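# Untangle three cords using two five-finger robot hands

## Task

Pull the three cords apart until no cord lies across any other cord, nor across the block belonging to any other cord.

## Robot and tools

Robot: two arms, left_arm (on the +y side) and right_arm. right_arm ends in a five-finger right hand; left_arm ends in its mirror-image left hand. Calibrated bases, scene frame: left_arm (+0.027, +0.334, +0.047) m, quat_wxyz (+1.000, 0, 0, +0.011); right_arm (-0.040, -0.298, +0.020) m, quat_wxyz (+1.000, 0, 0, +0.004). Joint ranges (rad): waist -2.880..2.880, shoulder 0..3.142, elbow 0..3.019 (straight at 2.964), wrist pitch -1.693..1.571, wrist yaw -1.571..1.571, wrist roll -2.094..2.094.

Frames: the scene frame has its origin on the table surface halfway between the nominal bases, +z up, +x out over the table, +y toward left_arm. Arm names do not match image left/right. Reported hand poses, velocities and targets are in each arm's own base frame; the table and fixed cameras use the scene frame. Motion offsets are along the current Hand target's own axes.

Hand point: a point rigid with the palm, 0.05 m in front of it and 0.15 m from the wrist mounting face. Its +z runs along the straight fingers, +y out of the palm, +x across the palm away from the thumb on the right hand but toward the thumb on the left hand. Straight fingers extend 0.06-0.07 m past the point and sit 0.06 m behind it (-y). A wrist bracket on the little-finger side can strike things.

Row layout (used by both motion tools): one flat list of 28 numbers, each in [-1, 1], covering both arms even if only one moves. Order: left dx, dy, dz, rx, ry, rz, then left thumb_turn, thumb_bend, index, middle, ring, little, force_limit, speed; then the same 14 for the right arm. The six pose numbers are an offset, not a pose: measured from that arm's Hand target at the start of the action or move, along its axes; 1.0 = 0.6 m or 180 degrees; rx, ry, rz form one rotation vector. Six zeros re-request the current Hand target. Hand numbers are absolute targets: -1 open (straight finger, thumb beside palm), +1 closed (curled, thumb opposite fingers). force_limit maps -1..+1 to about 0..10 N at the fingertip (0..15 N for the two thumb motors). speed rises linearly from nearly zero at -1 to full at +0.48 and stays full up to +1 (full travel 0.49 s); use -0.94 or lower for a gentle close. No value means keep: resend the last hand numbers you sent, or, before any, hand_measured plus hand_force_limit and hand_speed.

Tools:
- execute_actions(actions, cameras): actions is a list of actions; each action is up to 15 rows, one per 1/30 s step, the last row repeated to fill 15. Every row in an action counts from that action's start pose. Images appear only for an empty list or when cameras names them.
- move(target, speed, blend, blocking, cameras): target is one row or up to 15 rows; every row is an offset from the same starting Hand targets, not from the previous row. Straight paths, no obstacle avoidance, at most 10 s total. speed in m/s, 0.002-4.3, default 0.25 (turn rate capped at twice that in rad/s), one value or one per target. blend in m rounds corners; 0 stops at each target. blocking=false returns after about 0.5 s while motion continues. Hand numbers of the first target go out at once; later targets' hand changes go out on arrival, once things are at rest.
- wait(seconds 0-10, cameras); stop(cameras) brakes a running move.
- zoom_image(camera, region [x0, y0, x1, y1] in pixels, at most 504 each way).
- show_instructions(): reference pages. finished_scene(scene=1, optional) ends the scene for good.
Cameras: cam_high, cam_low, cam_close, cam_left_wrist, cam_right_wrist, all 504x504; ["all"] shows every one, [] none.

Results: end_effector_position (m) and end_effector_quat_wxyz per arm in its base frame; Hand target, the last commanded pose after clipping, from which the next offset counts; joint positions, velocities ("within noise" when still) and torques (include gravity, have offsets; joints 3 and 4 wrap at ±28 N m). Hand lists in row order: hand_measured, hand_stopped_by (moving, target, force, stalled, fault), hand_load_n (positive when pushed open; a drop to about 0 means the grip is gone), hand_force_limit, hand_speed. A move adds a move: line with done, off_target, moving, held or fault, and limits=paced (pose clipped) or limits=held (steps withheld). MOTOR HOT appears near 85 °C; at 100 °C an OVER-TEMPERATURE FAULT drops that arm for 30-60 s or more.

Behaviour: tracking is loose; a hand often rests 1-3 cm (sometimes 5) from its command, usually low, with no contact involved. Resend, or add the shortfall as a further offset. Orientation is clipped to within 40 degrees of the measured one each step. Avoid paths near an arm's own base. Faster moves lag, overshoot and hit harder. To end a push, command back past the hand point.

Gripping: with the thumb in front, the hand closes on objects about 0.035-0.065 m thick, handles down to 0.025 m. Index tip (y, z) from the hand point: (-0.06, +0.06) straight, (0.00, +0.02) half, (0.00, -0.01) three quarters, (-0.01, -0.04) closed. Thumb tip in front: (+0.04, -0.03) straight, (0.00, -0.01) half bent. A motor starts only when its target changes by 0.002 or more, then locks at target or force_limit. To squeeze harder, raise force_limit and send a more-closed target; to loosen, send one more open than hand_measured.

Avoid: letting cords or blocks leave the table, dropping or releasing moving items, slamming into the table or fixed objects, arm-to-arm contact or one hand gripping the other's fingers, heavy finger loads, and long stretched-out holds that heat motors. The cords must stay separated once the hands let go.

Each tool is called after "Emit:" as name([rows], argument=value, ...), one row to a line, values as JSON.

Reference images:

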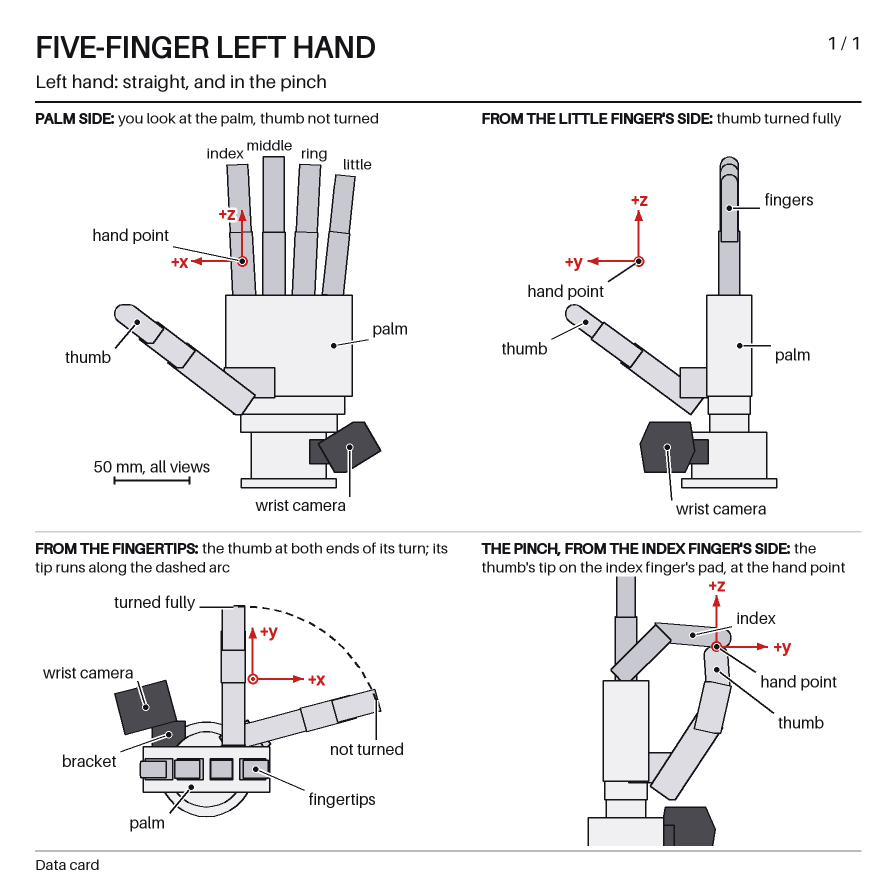

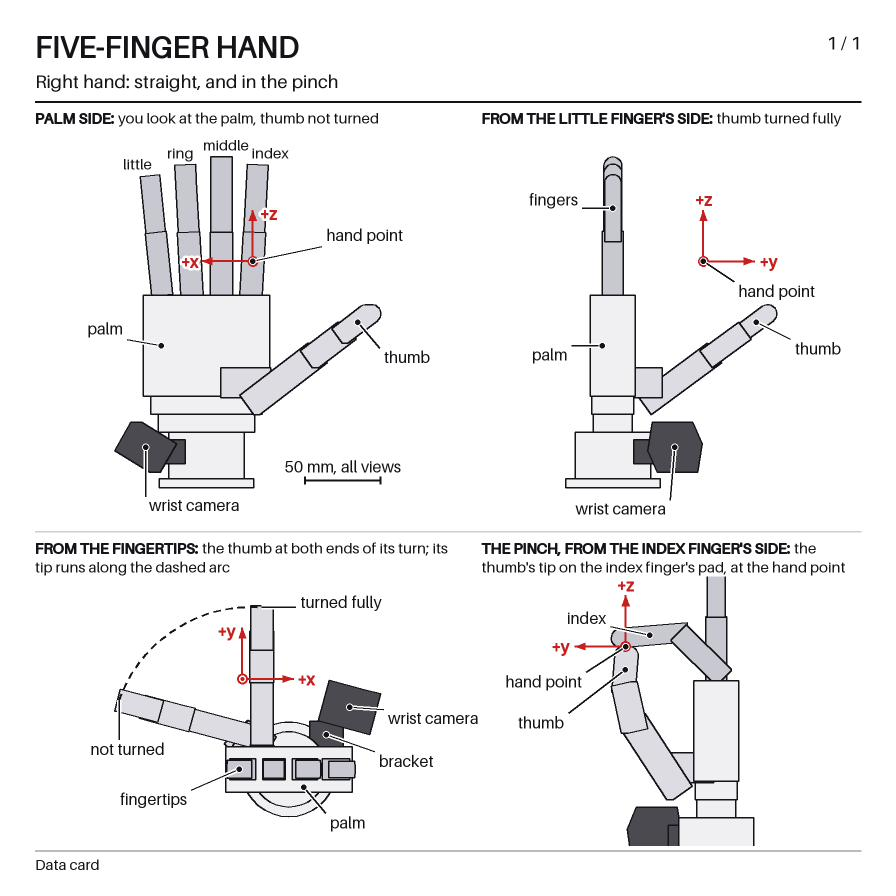

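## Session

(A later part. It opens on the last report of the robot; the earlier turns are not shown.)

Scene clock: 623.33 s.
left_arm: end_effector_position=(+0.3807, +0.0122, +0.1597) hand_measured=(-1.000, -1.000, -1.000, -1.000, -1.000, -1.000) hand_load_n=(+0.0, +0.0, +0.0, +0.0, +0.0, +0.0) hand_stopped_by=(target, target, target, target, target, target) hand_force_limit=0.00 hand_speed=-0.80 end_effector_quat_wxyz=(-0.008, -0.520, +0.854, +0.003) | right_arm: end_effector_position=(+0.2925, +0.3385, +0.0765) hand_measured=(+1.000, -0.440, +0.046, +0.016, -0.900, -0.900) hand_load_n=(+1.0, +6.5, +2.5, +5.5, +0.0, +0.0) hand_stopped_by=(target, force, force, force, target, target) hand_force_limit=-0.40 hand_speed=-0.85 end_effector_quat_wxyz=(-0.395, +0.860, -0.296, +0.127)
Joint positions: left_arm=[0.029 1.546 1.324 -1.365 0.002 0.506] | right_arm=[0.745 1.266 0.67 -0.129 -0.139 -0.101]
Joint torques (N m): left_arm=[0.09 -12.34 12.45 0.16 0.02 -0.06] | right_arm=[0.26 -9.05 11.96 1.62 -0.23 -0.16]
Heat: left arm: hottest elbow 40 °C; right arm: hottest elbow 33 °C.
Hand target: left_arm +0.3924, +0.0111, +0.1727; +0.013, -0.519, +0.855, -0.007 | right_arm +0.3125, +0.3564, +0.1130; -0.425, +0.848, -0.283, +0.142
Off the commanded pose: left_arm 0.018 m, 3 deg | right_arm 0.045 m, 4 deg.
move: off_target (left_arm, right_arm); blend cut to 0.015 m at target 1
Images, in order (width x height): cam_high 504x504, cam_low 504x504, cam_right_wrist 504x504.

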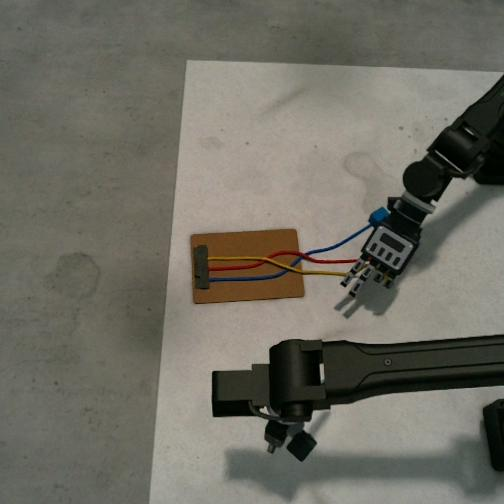

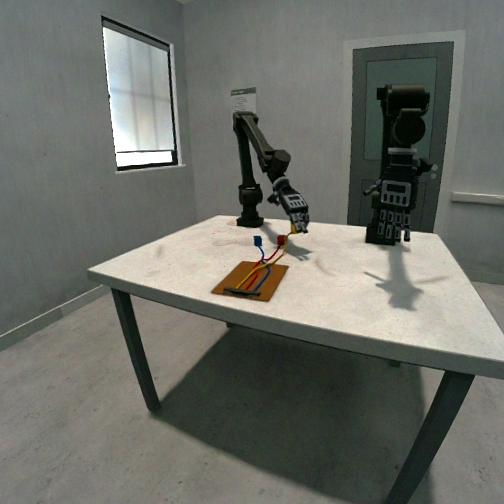

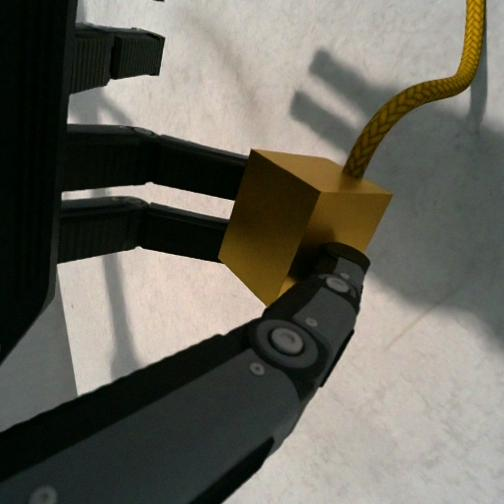

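Emit:
zoom_image(camera="cam_high", region=[180, 190, 440, 330])

Emit:
zoom_image(camera="cam_low", region=[200, 180, 340, 310])

Emit:
execute_actions(actions=[], cameras=["cam_close", "cam_left_wrist"])

Scaled by 1.938 from the camera's 504x504 image, which has a finer 720x720 frame.

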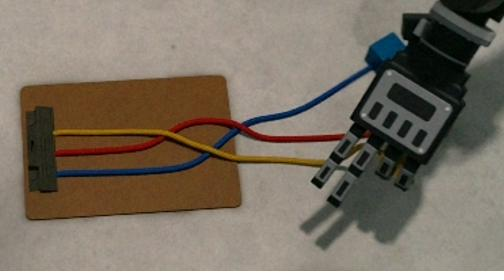

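Scaled by 3.600 from the camera's 504x504 image, which has a finer 720x720 frame.

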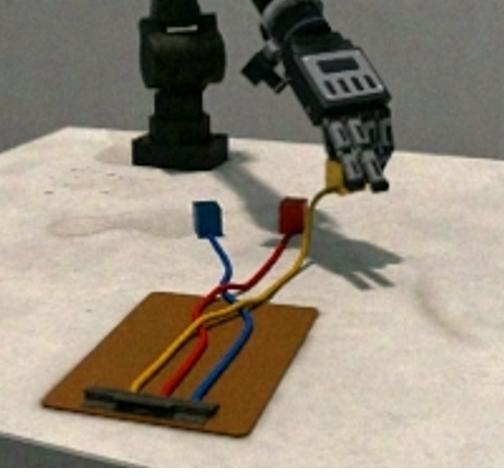

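Scene clock: 632.67 s.
left_arm: end_effector_position=(+0.3807, +0.0122, +0.1597) hand_measured=(-1.000, -1.000, -1.000, -1.000, -1.000, -1.000) hand_load_n=(+0.0, +0.0, +0.0, +0.0, +0.0, +0.0) hand_stopped_by=(target, target, target, target, target, target) hand_force_limit=0.00 hand_speed=-0.80 end_effector_quat_wxyz=(-0.008, -0.520, +0.854, +0.003) | right_arm: end_effector_position=(+0.2925, +0.3385, +0.0765) hand_measured=(+1.000, -0.440, +0.046, +0.016, -0.900, -0.900) hand_load_n=(+1.0, +6.5, +2.5, +6.0, +0.0, +0.0) hand_stopped_by=(target, force, force, force, target, target) hand_force_limit=-0.40 hand_speed=-0.85 end_effector_quat_wxyz=(-0.395, +0.860, -0.296, +0.127)
Joint positions: left_arm=[0.029 1.546 1.324 -1.365 0.002 0.506] | right_arm=[0.745 1.266 0.67 -0.129 -0.139 -0.101]
Joint velocities: within noise
Joint torques (N m): left_arm=[0.15 -12.34 12.45 0.13 0.02 -0.06] | right_arm=[0.44 -9.05 12 1.66 -0.23 -0.16]
Heat: left arm: hottest elbow 40 °C; right arm: hottest elbow 34 °C.
Hand target: left_arm +0.3924, +0.0111, +0.1727; +0.013, -0.519, +0.855, -0.007 | right_arm +0.3125, +0.3564, +0.1130; -0.425, +0.848, -0.283, +0.142
Off the commanded pose: left_arm 0.018 m, 3 deg | right_arm 0.045 m, 4 deg.
Images, in order (width x height): cam_close 504x504, cam_left_wrist 504x504.

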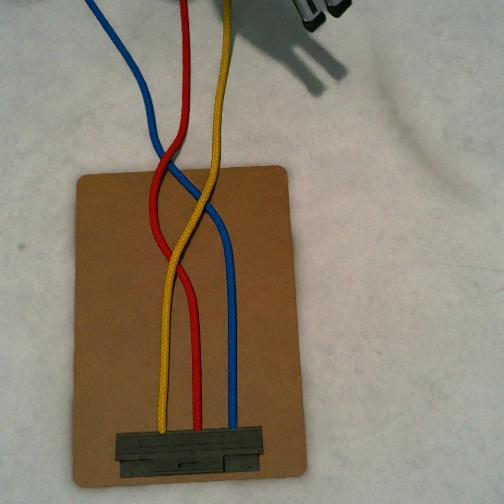

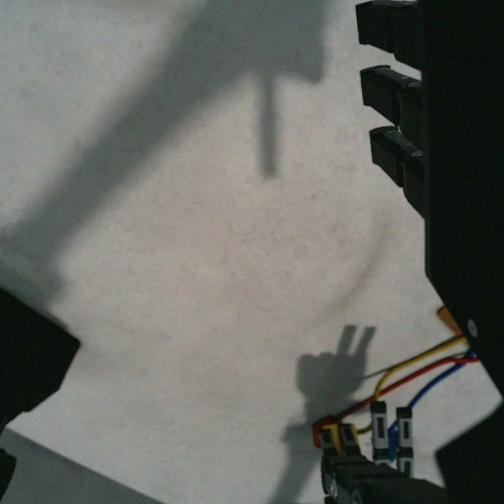

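Emit:
move([
  [0,0,0,0,0,0,-1,-1,-1,-1,-1,-1,0,-0.8,0.0,-0.04,-0.03,0,0,0,1,0.2,0.4,0.4,-0.9,-0.9,-0.4,-0.85],
  [0,0,0,0,0,0,-1,-1,-1,-1,-1,-1,0,-0.8,0.0778,0.0577,-0.1797,0,-0.0444,-0.0333,1,0.2,0.4,0.4,-0.9,-0.9,-0.4,-0.85],
], speed=0.12, blend=0.02, cameras=["cam_high","cam_low","cam_right_wrist","cam_close"])

Scene clock: 678.63 s.
left_arm: end_effector_position=(+0.3807, +0.0122, +0.1597) hand_measured=(-1.000, -1.000, -1.000, -1.000, -1.000, -1.000) hand_load_n=(+0.0, -0.5, +0.0, +0.0, +0.0, +0.0) hand_stopped_by=(target, target, target, target, target, target) hand_force_limit=0.00 hand_speed=-0.80 end_effector_quat_wxyz=(-0.008, -0.520, +0.854, +0.003) | right_arm: end_effector_position=(+0.2843, +0.2433, +0.1416) hand_measured=(+1.000, -0.440, +0.046, +0.016, -0.900, -0.900) hand_load_n=(+0.5, +6.5, +2.5, +6.0, +0.0, +0.0) hand_stopped_by=(target, force, force, force, target, target) hand_force_limit=-0.40 hand_speed=-0.85 end_effector_quat_wxyz=(-0.429, +0.872, -0.215, +0.098)
Joint positions: left_arm=[0.029 1.546 1.324 -1.365 0.002 0.506] | right_arm=[0.448 1.002 0.664 -0.437 -0.502 -0.423]
Joint torques (N m): left_arm=[0.21 -12.4 12.48 0.08 0.02 -0.05] | right_arm=[0.26 -5.6 8.5 1.48 -0.52 -0.15]
Heat: left arm: hottest elbow 41 °C; right arm: hottest elbow 38 °C.
Hand target: left_arm +0.3924, +0.0111, +0.1727; +0.013, -0.519, +0.855, -0.007 | right_arm +0.2855, +0.2428, +0.1499; -0.435, +0.870, -0.208, +0.104
Off the commanded pose: left_arm 0.018 m, 3 deg | right_arm 0.008 m, 1 deg.
move: off_target (left_arm); blend cut to 0.0148 m at target 1
Images, in order (width x height): cam_high 504x504, cam_low 504x504, cam_close 504x504, cam_right_wrist 504x504.

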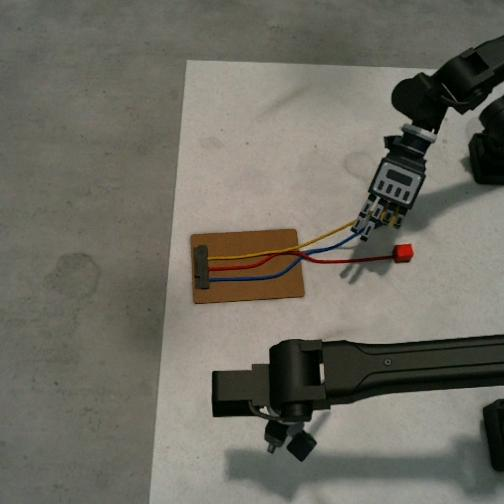

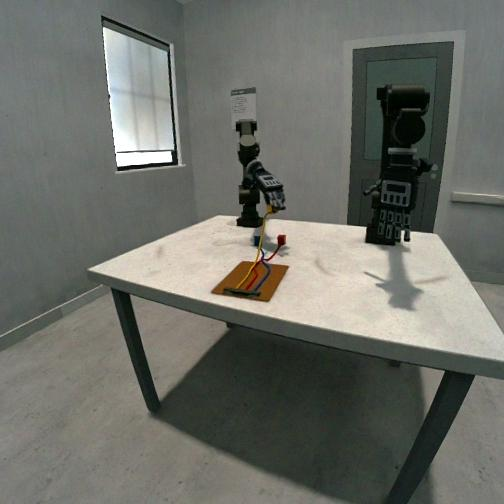

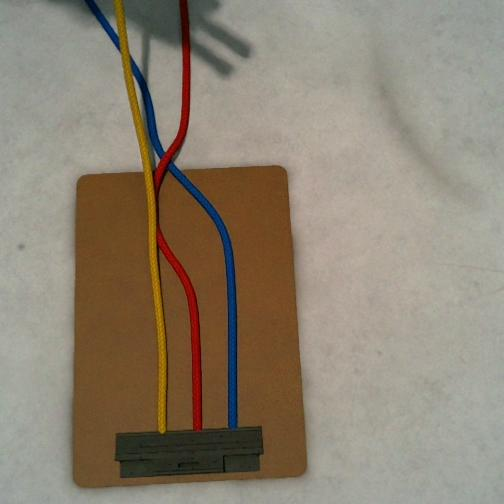

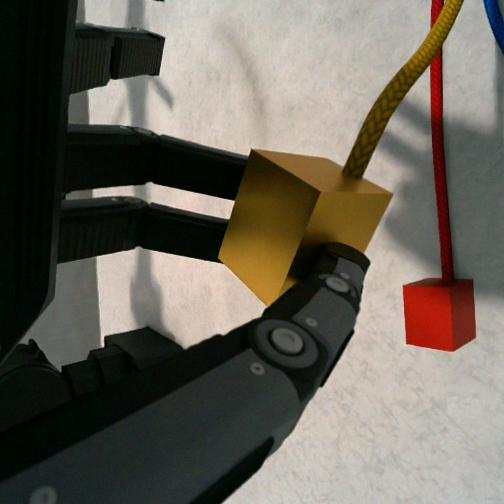

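Emit:
move([
  [0,0,0,0,0,0,-1,-1,-1,-1,-1,-1,0,-0.8,0.125,0.1132,-0.123,0,-0.0444,-0.0333,1,0.2,0.4,0.4,-0.9,-0.9,-0.4,-0.85],
  [0,0,0,0,0,0,-1,-1,-1,-1,-1,-1,0,-0.8,0.2987,0.2347,-0.1738,0,-0.0889,-0.0667,1,0.2,0.4,0.4,-0.9,-0.9,-0.4,-0.85],
], speed=0.12, blend=0.03, cameras=["cam_high","cam_low","cam_right_wrist","cam_close"])

Scene clock: 697.10 s.
left_arm: end_effector_position=(+0.3807, +0.0122, +0.1597) hand_measured=(-1.000, -1.000, -1.000, -1.000, -1.000, -1.000) hand_load_n=(+0.0, +0.0, +0.0, +0.0, +0.0, +0.0) hand_stopped_by=(target, target, target, target, target, target) hand_force_limit=0.00 hand_speed=-0.80 end_effector_quat_wxyz=(-0.008, -0.520, +0.854, +0.003) | right_arm: end_effector_position=(+0.3498, +0.0182, +0.0845) hand_measured=(+1.000, -0.440, +0.046, +0.016, -0.900, -0.900) hand_load_n=(+0.5, +6.5, +2.5, +6.0, +0.0, -0.5) hand_stopped_by=(target, force, force, force, target, target) hand_force_limit=-0.40 hand_speed=-0.85 end_effector_quat_wxyz=(-0.449, +0.891, -0.064, +0.009)
Joint positions: left_arm=[0.029 1.546 1.324 -1.365 0.002 0.506] | right_arm=[-0.274 1.531 1.003 -1.282 -0.909 -1.819]
Joint torques (N m): left_arm=[0.26 -12.4 12.46 0.13 0.02 -0.05] | right_arm=[0.32 -10.17 10.19 -0.42 -0.64 -0.16]
Heat: left arm: hottest elbow 41 °C; right arm: hottest elbow 38 °C.
Hand target: left_arm +0.3924, +0.0111, +0.1727; +0.013, -0.519, +0.855, -0.007 | right_arm +0.3693, +0.0119, +0.0998; -0.447, +0.893, -0.054, +0.027
Off the commanded pose: left_arm 0.018 m, 3 deg | right_arm 0.026 m, 2 deg.
move: off_target (left_arm, right_arm)
Images, in order (width x height): cam_high 504x504, cam_low 504x504, cam_close 504x504, cam_right_wrist 504x504.

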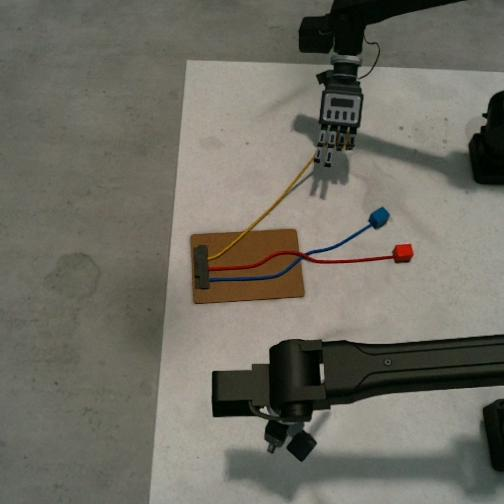

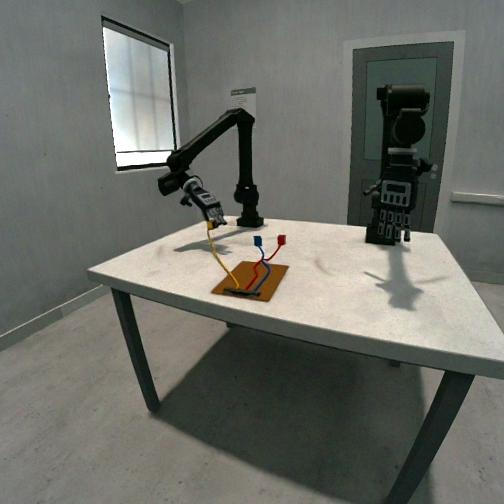

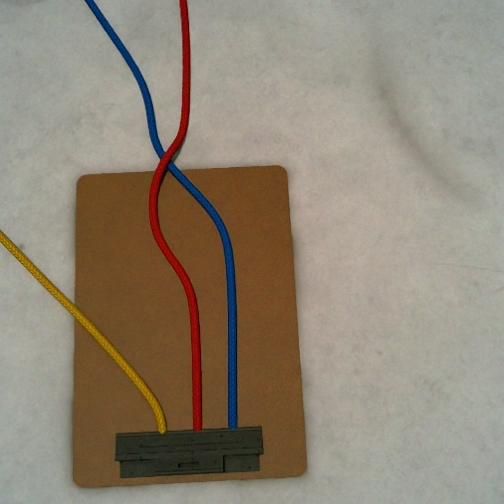

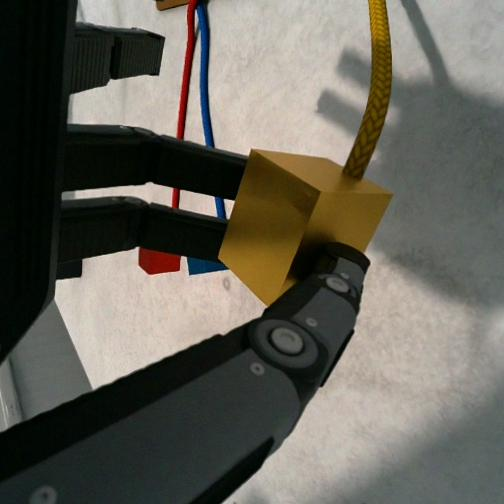

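Emit:
move(target=[0,0,0,0,0,0,-1,-1,-1,-1,-1,-1,0,-0.8,-0.0233,0.0903,0.06,0,0,0,1,0.2,0.4,0.4,-0.9,-0.9,-0.4,-0.85], speed=0.08, cameras=["cam_low","cam_right_wrist"])

Emit:
zoom_image(camera="cam_low", region=[160, 170, 260, 270])

Scene clock: 713.97 s.
left_arm: end_effector_position=(+0.3807, +0.0122, +0.1597) hand_measured=(-1.000, -1.000, -1.000, -1.000, -1.000, -1.000) hand_load_n=(+0.0, +0.0, +0.0, +0.0, +0.0, +0.0) hand_stopped_by=(target, target, target, target, target, target) hand_force_limit=0.00 hand_speed=-0.80 end_effector_quat_wxyz=(-0.008, -0.520, +0.854, +0.003) | right_arm: end_effector_position=(+0.3510, +0.0158, +0.0348) hand_measured=(+1.000, -0.440, +0.046, +0.016, -0.900, -0.900) hand_load_n=(+1.0, +6.5, +3.0, +5.5, +0.0, +0.0) hand_stopped_by=(target, force, force, force, target, target) hand_force_limit=-0.40 hand_speed=-0.85 end_effector_quat_wxyz=(-0.447, +0.892, -0.057, +0.016)
Joint positions: left_arm=[0.029 1.546 1.324 -1.365 0.002 0.506] | right_arm=[-0.279 1.606 0.94 -1.138 -0.907 -1.836]
Joint torques (N m): left_arm=[0.15 -12.34 12.48 0.12 0.02 -0.06] | right_arm=[0.03 -11.05 5.63 0.66 -0.58 -0.17]
Heat: left arm: hottest elbow 41 °C; right arm: hottest elbow 39 °C.
Hand target: left_arm +0.3924, +0.0111, +0.1727; +0.013, -0.519, +0.855, -0.007 | right_arm +0.3550, +0.0100, +0.0348; -0.447, +0.893, -0.054, +0.027
Off the commanded pose: left_arm 0.018 m, 3 deg | right_arm 0.007 m, 1 deg.
move: off_target (left_arm)
Images, in order (width x height): cam_low 504x504, cam_right_wrist 504x504.

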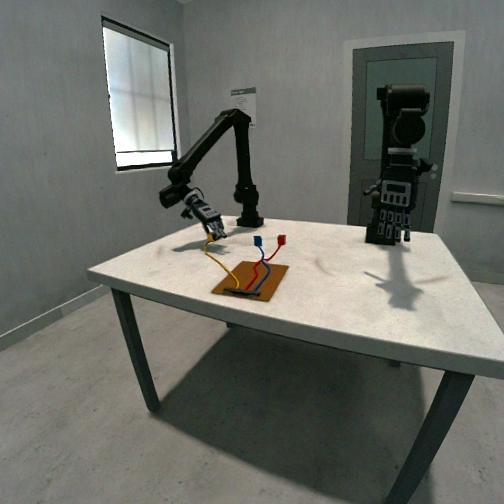

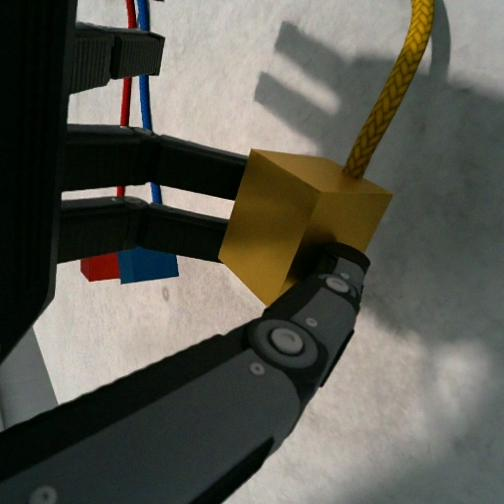

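Scaled by 5.040 from the camera's 504x504 image, which has a finer 720x720 frame.

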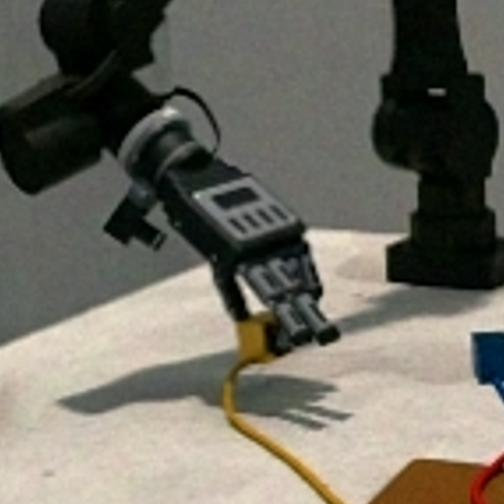

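Emit:
move(target=[0,0,0,0,0,0,-1,-1,-1,-1,-1,-1,0,-0.8,0,0.032,0.024,0,0,0,1,0.2,0.4,0.4,-0.9,-0.9,-0.4,-0.85], speed=0.05, cameras=["cam_low","cam_right_wrist"])

Emit:
zoom_image(camera="cam_low", region=[190, 210, 250, 270])

Scene clock: 723.60 s.
left_arm: end_effector_position=(+0.3807, +0.0122, +0.1597) hand_measured=(-1.000, -1.000, -1.000, -1.000, -1.000, -1.000) hand_load_n=(+0.0, +0.0, +0.0, +0.0, +0.0, +0.0) hand_stopped_by=(target, target, target, target, target, target) hand_force_limit=0.00 hand_speed=-0.80 end_effector_quat_wxyz=(-0.008, -0.520, +0.854, +0.003) | right_arm: end_effector_position=(+0.3511, +0.0158, +0.0110) hand_measured=(+1.000, -0.440, +0.046, +0.016, -0.900, -0.900) hand_load_n=(+1.0, +6.5, +2.5, +5.5, +0.0, +0.0) hand_stopped_by=(target, force, force, force, target, target) hand_force_limit=-0.40 hand_speed=-0.85 end_effector_quat_wxyz=(-0.447, +0.892, -0.056, +0.017)
Joint positions: left_arm=[0.029 1.546 1.324 -1.365 0.002 0.506] | right_arm=[-0.279 1.651 0.917 -1.071 -0.907 -1.838]
Joint torques (N m): left_arm=[0.09 -12.45 12.51 0.12 0.02 -0.07] | right_arm=[0.15 -10.99 5.29 0.66 -0.56 -0.16]
Heat: left arm: hottest elbow 41 °C; right arm: hottest elbow 38 °C.
Hand target: left_arm +0.3924, +0.0111, +0.1727; +0.013, -0.519, +0.855, -0.007 | right_arm +0.3550, +0.0100, +0.0108; -0.447, +0.893, -0.054, +0.027
Off the commanded pose: left_arm 0.018 m, 3 deg | right_arm 0.007 m, 1 deg.
move: off_target (left_arm)
Images, in order (width x height): cam_low 504x504, cam_right_wrist 504x504.

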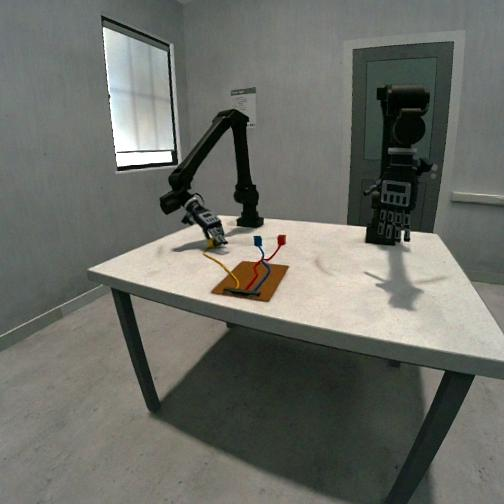

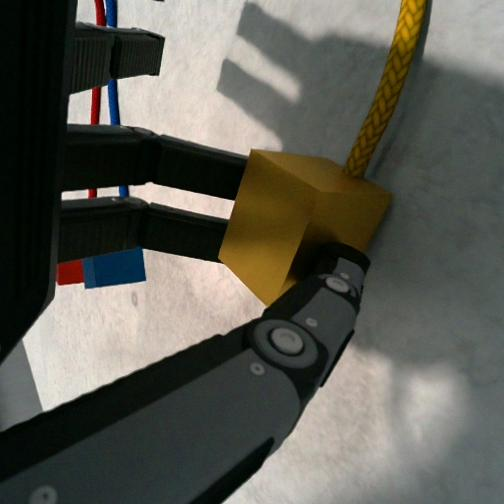

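Scaled by 8.400 from the camera's 504x504 image, which has a finer 720x720 frame.

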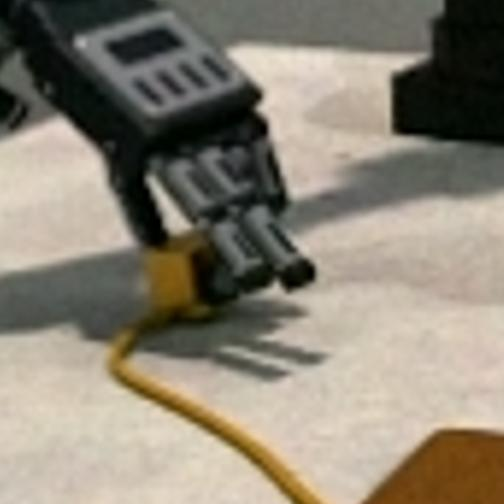

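Emit:
move(target=[0,0,0,0,0,0,-1,-1,-1,-1,-1,-1,0,-0.8,0,0.008,0.006,0,0,0,1,0.2,0.4,0.4,-0.9,-0.9,-0.4,-0.85], speed=0.03, cameras=["cam_low","cam_right_wrist"])

Emit:
zoom_image(camera="cam_low", region=[190, 210, 250, 270])

Scene clock: 732.10 s.
left_arm: end_effector_position=(+0.3807, +0.0122, +0.1597) hand_measured=(-1.000, -1.000, -1.000, -1.000, -1.000, -1.000) hand_load_n=(+0.0, +0.0, +0.0, +0.0, +0.0, +0.0) hand_stopped_by=(target, target, target, target, target, target) hand_force_limit=0.00 hand_speed=-0.80 end_effector_quat_wxyz=(-0.008, -0.520, +0.854, +0.003) | right_arm: end_effector_position=(+0.3530, +0.0153, +0.0072) hand_measured=(+1.000, -0.440, +0.046, +0.016, -0.900, -0.900) hand_load_n=(+0.5, +5.5, +2.5, +5.5, +0.0, +0.0) hand_stopped_by=(target, force, force, force, target, target) hand_force_limit=-0.40 hand_speed=-0.85 end_effector_quat_wxyz=(-0.447, +0.893, -0.055, +0.019)
Joint positions: left_arm=[0.029 1.546 1.324 -1.365 0.002 0.506] | right_arm=[-0.279 1.658 0.916 -1.055 -0.907 -1.838]
Joint torques (N m): left_arm=[0.09 -12.4 12.49 0.12 0.02 -0.06] | right_arm=[0.15 -10.7 5.05 0.72 -0.57 -0.16]
Heat: left arm: hottest elbow 41 °C; right arm: hottest elbow 37 °C.
Hand target: left_arm +0.3924, +0.0111, +0.1727; +0.013, -0.519, +0.855, -0.007 | right_arm +0.3550, +0.0100, +0.0048; -0.447, +0.893, -0.054, +0.027
Off the commanded pose: left_arm 0.018 m, 3 deg | right_arm 0.006 m, 1 deg.
move: off_target (left_arm)
Images, in order (width x height): cam_low 504x504, cam_right_wrist 504x504.

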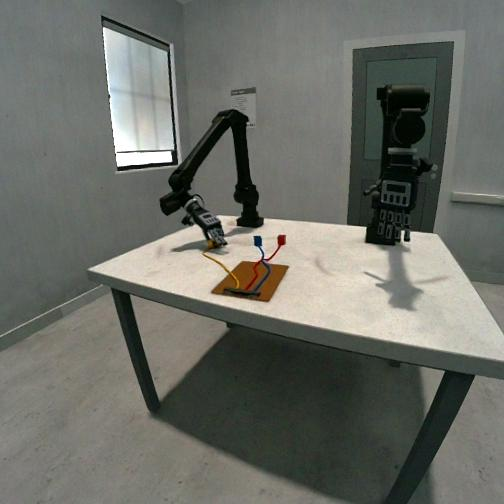

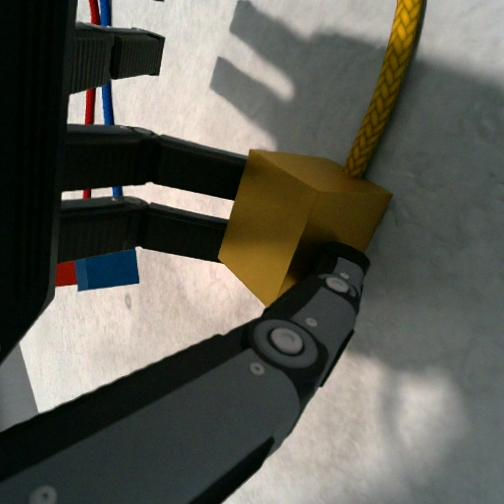

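Scaled by 8.400 from the camera's 504x504 image, which has a finer 720x720 frame.

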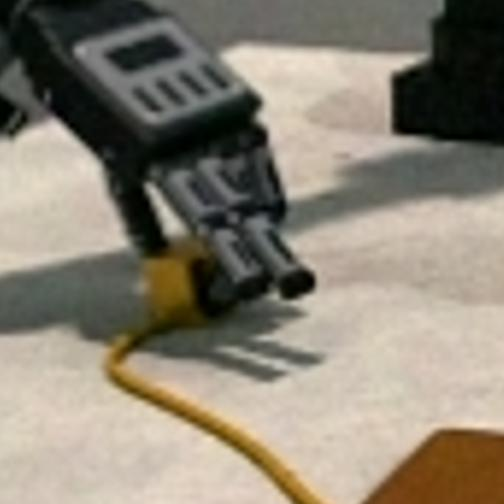

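Emit:
move([
  [0,0,0,0,0,0,-1,-1,-1,-1,-1,-1,0,-0.8,0,0,0,0,0,0,1,-0.9,-0.5,-0.5,-0.9,-0.9,-0.4,-0.8],
], speed=0.05, cameras=["cam_low","cam_right_wrist"])

Emit:
zoom_image(camera="cam_low", region=[190, 210, 250, 270])

Scene clock: 745.20 s.
left_arm: end_effector_position=(+0.3807, +0.0122, +0.1597) hand_measured=(-1.000, -1.000, -1.000, -1.000, -1.000, -1.000) hand_load_n=(+0.0, -0.5, +0.0, +0.0, +0.0, +0.0) hand_stopped_by=(target, target, target, target, target, target) hand_force_limit=0.00 hand_speed=-0.80 end_effector_quat_wxyz=(-0.008, -0.520, +0.854, +0.003) | right_arm: end_effector_position=(+0.3534, +0.0152, +0.0071) hand_measured=(+1.000, -0.900, -0.500, -0.500, -0.900, -0.900) hand_load_n=(+0.0, +0.0, +0.0, +0.0, +0.0, -0.5) hand_stopped_by=(target, target, target, target, target, target) hand_force_limit=-0.40 hand_speed=-0.80 end_effector_quat_wxyz=(-0.447, +0.893, -0.055, +0.020)
Joint positions: left_arm=[0.029 1.546 1.324 -1.365 0.002 0.506] | right_arm=[-0.279 1.658 0.916 -1.054 -0.907 -1.838]
Joint torques (N m): left_arm=[0.15 -12.4 12.49 0.1 0.02 -0.06] | right_arm=[-0.09 -10.81 5.03 0.72 -0.57 -0.16]
Heat: left arm: hottest elbow 41 °C; right arm: hottest elbow 36 °C.
Hand target: left_arm +0.3924, +0.0111, +0.1727; +0.013, -0.519, +0.855, -0.007 | right_arm +0.3550, +0.0100, +0.0048; -0.447, +0.893, -0.054, +0.027
Off the commanded pose: left_arm 0.018 m, 3 deg | right_arm 0.006 m, 1 deg.
move: off_target (left_arm)
Images, in order (width x height): cam_low 504x504, cam_right_wrist 504x504.

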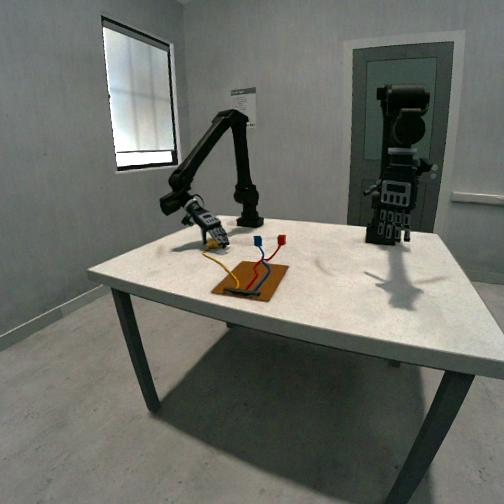

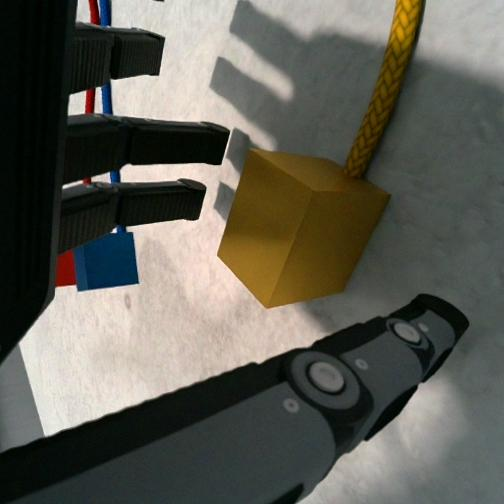

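Scaled by 8.400 from the camera's 504x504 image, which has a finer 720x720 frame.

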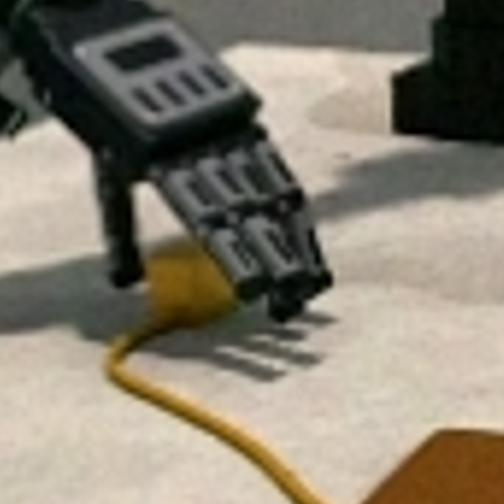

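Emit:
move([
  [0,0,0,0,0,0,-1,-1,-1,-1,-1,-1,0,-0.8,0,-0.16,-0.12,0,0,0,1,-0.9,-0.5,-0.5,-0.9,-0.9,-0.4,-0.8],
  [0,0,0,0,0,0,-1,-1,-1,-1,-1,-1,0,-0.8,-0.2624,-0.3808,0.18,0,-0.0578,-0.0433,1,-1,-0.5,-0.5,-0.9,-0.9,-0.4,-0.8],
], speed=[0.1, 0.2], cameras=["cam_high","cam_low","cam_right_wrist","cam_close"])

Emit:
zoom_image(camera="cam_high", region=[300, 120, 460, 280])

Scene clock: 807.33 s.
left_arm: end_effector_position=(+0.3807, +0.0122, +0.1597) hand_measured=(-1.000, -1.000, -1.000, -1.000, -1.000, -1.000) hand_load_n=(+0.0, +0.0, +0.5, +0.0, +0.0, +0.0) hand_stopped_by=(target, target, target, target, target, target) hand_force_limit=0.00 hand_speed=-0.80 end_effector_quat_wxyz=(-0.008, -0.520, +0.854, +0.003) | right_arm: end_effector_position=(+0.2235, +0.2474, +0.1178) hand_measured=(+1.000, -1.000, -0.500, -0.500, -0.900, -0.900) hand_load_n=(+0.0, +0.0, +0.0, +0.0, +0.0, +0.0) hand_stopped_by=(target, target, target, target, target, target) hand_force_limit=-0.40 hand_speed=-0.80 end_effector_quat_wxyz=(-0.441, +0.896, +0.045, -0.034)
Joint positions: left_arm=[0.029 1.546 1.324 -1.365 0.002 0.506] | right_arm=[0.462 1.131 0.724 -0.758 -0.847 -1.023]
Joint torques (N m): left_arm=[0.09 -12.4 12.49 0.13 0.02 -0.06] | right_arm=[1.49 -6.83 7.28 2.09 -0.4 0.09]
Heat: left arm: hottest elbow 42 °C; right arm: hottest elbow 34 °C.
Hand target: left_arm +0.3924, +0.0111, +0.1727; +0.013, -0.519, +0.855, -0.007 | right_arm +0.2256, +0.2508, +0.1228; -0.447, +0.893, +0.048, -0.023
Off the commanded pose: left_arm 0.018 m, 3 deg | right_arm 0.006 m, 1 deg.
move: off_target (left_arm)
Images, in order (width x height): cam_high 504x504, cam_low 504x504, cam_close 504x504, cam_right_wrist 504x504.

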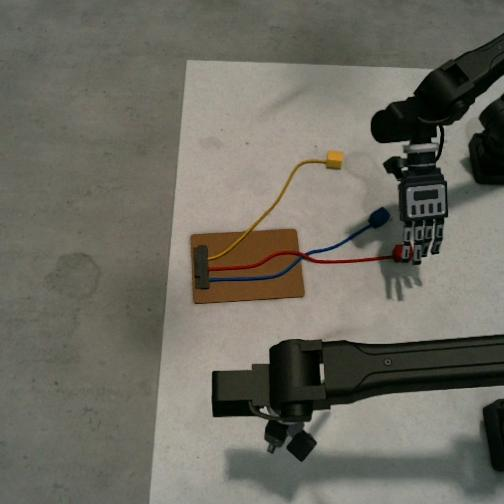

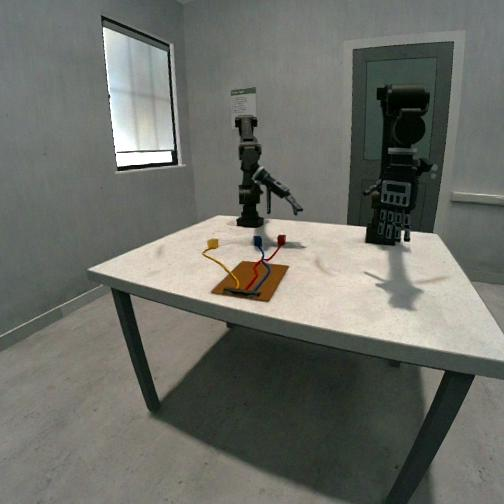

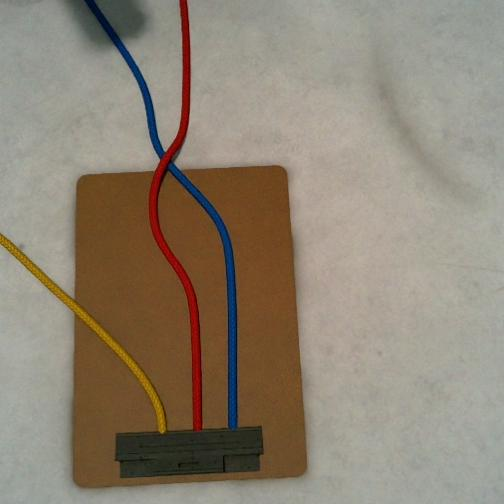

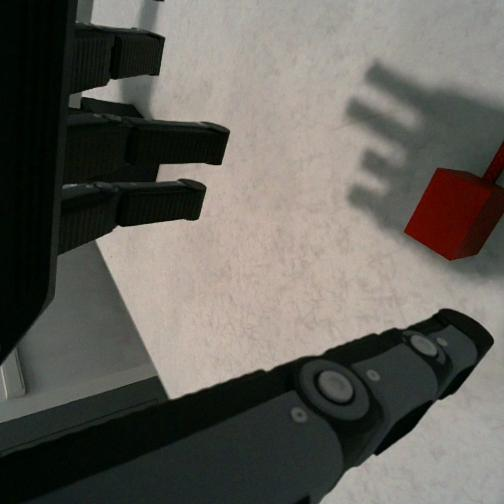

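Scaled by 3.150 from the camera's 504x504 image, which has a finer 720x720 frame.

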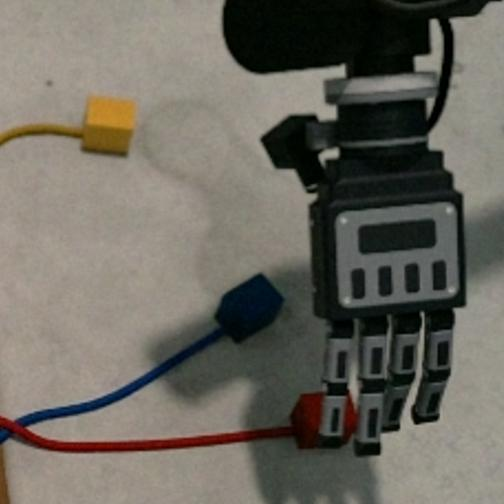

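Emit:
move(target=[0,0,0,0,0,0,-1,-1,-1,-1,-1,-1,0,-0.8,0,0.1349,0.0724,0,0,0,1,-1,-0.5,-0.5,-0.9,-0.9,-0.4,-0.8], speed=0.12, cameras=["cam_high","cam_right_wrist"])

Emit:
zoom_image(camera="cam_high", region=[340, 160, 460, 280])

Scene clock: 854.73 s.
left_arm: end_effector_position=(+0.3807, +0.0122, +0.1597) hand_measured=(-1.000, -1.000, -1.000, -1.000, -1.000, -1.000) hand_load_n=(+0.0, +0.0, +0.0, +0.0, +0.0, +0.0) hand_stopped_by=(target, target, target, target, target, target) hand_force_limit=0.00 hand_speed=-0.80 end_effector_quat_wxyz=(-0.008, -0.520, +0.854, +0.003) | right_arm: end_effector_position=(+0.2202, +0.2363, +0.0313) hand_measured=(+1.000, -1.000, -0.500, -0.500, -0.900, -0.900) hand_load_n=(+0.0, +0.0, +0.0, +0.0, +0.0, +0.0) hand_stopped_by=(target, target, target, target, target, target) hand_force_limit=-0.40 hand_speed=-0.80 end_effector_quat_wxyz=(-0.440, +0.897, +0.040, -0.035)
Joint positions: left_arm=[0.029 1.546 1.324 -1.365 0.002 0.506] | right_arm=[0.435 1.273 0.571 -0.491 -0.853 -1.052]
Joint torques (N m): left_arm=[0.09 -12.45 12.46 0.16 0.02 -0.06] | right_arm=[0.09 -5.77 6.17 2 -0.83 -0.17]
Heat: left arm: hottest elbow 42 °C; right arm: hottest elbow 35 °C.
Hand target: left_arm +0.3924, +0.0111, +0.1727; +0.013, -0.519, +0.855, -0.007 | right_arm +0.2271, +0.2371, +0.0320; -0.447, +0.893, +0.048, -0.023
Off the commanded pose: left_arm 0.018 m, 3 deg | right_arm 0.007 m, 2 deg.
move: off_target (left_arm)
Images, in order (width x height): cam_high 504x504, cam_right_wrist 504x504.

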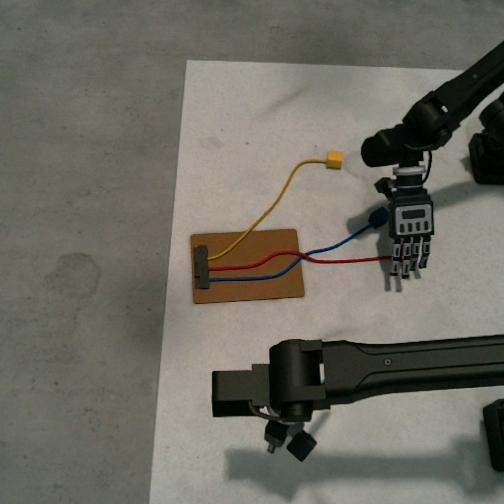

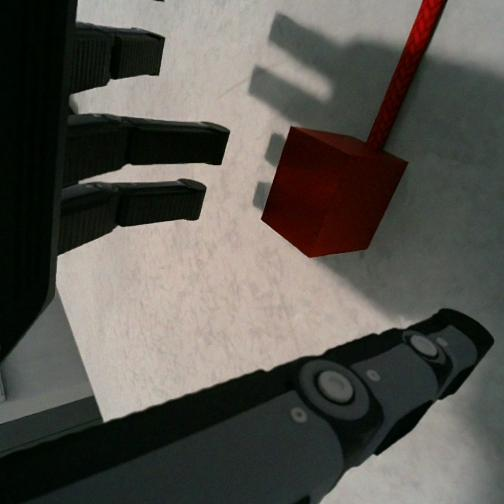

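Scaled by 4.200 from the camera's 504x504 image, which has a finer 720x720 frame.

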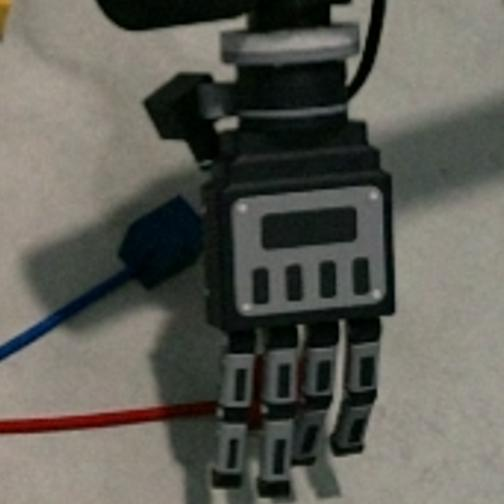

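Emit:
move(target=[0,0,0,0,0,0,-1,-1,-1,-1,-1,-1,0,-0.8,0.01,0.0333,0.025,0,0,0,1,-0.9,-0.5,-0.5,-0.9,-0.9,-0.4,-0.8], speed=0.06, cameras=["cam_high","cam_right_wrist"])

Scene clock: 880.57 s.
left_arm: end_effector_position=(+0.3807, +0.0122, +0.1597) hand_measured=(-1.000, -1.000, -1.000, -1.000, -1.000, -1.000) hand_load_n=(+0.0, -0.5, +0.0, +0.0, +0.0, +0.0) hand_stopped_by=(target, target, target, target, target, target) hand_force_limit=0.00 hand_speed=-0.80 end_effector_quat_wxyz=(-0.008, -0.520, +0.854, +0.003) | right_arm: end_effector_position=(+0.2262, +0.2382, +0.0068) hand_measured=(+1.000, -0.900, -0.500, -0.500, -0.900, -0.900) hand_load_n=(+0.5, +0.0, +0.0, +0.0, +0.0, +0.0) hand_stopped_by=(target, target, target, target, target, target) hand_force_limit=-0.40 hand_speed=-0.80 end_effector_quat_wxyz=(-0.440, +0.896, +0.042, -0.035)
Joint positions: left_arm=[0.029 1.546 1.324 -1.365 0.002 0.506] | right_arm=[0.432 1.356 0.557 -0.399 -0.856 -1.061]
Joint torques (N m): left_arm=[0.21 -12.45 12.51 0.13 0.02 -0.06] | right_arm=[0.26 -6.42 5.57 2.02 -0.84 -0.18]
Heat: left arm: hottest elbow 42 °C; right arm: hottest elbow 34 °C.
Hand target: left_arm +0.3924, +0.0111, +0.1727; +0.013, -0.519, +0.855, -0.007 | right_arm +0.2331, +0.2377, +0.0070; -0.447, +0.893, +0.048, -0.023
Off the commanded pose: left_arm 0.018 m, 3 deg | right_arm 0.007 m, 2 deg.
move: off_target (left_arm)
Images, in order (width x height): cam_high 504x504, cam_right_wrist 504x504.

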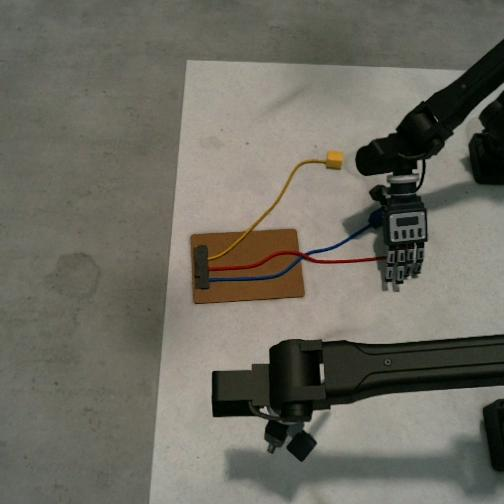

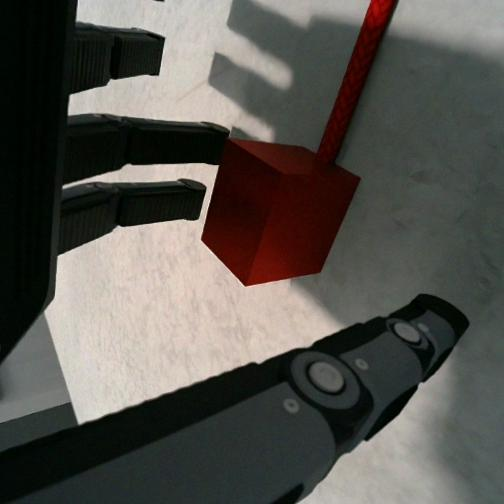

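Emit:
move([
  [0,0,0,0,0,0,-1,-1,-1,-1,-1,-1,0,-0.8,0,0,0,0,0,0,1,-0.6,-0.3,-0.3,-0.9,-0.9,-0.4,-0.8],
  [0,0,0,0,0,0,-1,-1,-1,-1,-1,-1,0,-0.8,0,0,0,0,0,0,1,0.2,0.4,0.4,-0.9,-0.9,-0.4,-0.85],
], speed=0.05, cameras=["cam_high","cam_right_wrist"])

Scene clock: 893.60 s.
left_arm: end_effector_position=(+0.3807, +0.0122, +0.1597) hand_measured=(-1.000, -1.000, -1.000, -1.000, -1.000, -1.000) hand_load_n=(+0.0, -0.5, +0.0, +0.0, +0.0, +0.0) hand_stopped_by=(target, target, target, target, target, target) hand_force_limit=0.00 hand_speed=-0.80 end_effector_quat_wxyz=(-0.008, -0.520, +0.854, +0.003) | right_arm: end_effector_position=(+0.2260, +0.2384, +0.0070) hand_measured=(+1.000, -0.438, +0.046, +0.016, -0.900, -0.900) hand_load_n=(+0.5, +6.0, +3.0, +5.5, +0.0, +0.0) hand_stopped_by=(target, force, force, force, target, target) hand_force_limit=-0.40 hand_speed=-0.85 end_effector_quat_wxyz=(-0.441, +0.896, +0.042, -0.035)
Joint positions: left_arm=[0.029 1.546 1.324 -1.365 0.002 0.506] | right_arm=[0.432 1.356 0.557 -0.399 -0.858 -1.061]
Joint torques (N m): left_arm=[0.03 -12.4 12.48 0.13 0.02 -0.05] | right_arm=[0.15 -6.36 5.64 2.02 -0.78 -0.17]
Heat: left arm: hottest elbow 42 °C; right arm: hottest elbow 34 °C.
Hand target: left_arm +0.3924, +0.0111, +0.1727; +0.013, -0.519, +0.855, -0.007 | right_arm +0.2331, +0.2377, +0.0070; -0.447, +0.893, +0.048, -0.023
Off the commanded pose: left_arm 0.018 m, 3 deg | right_arm 0.007 m, 2 deg.
move: off_target (left_arm)
Images, in order (width x height): cam_high 504x504, cam_right_wrist 504x504.

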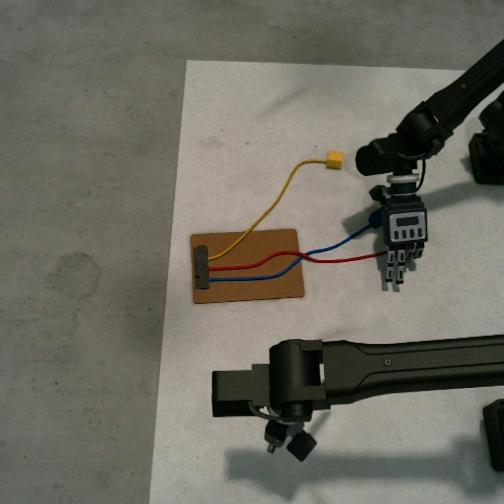

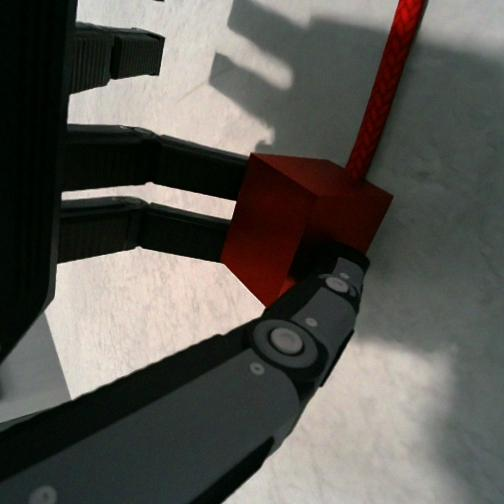

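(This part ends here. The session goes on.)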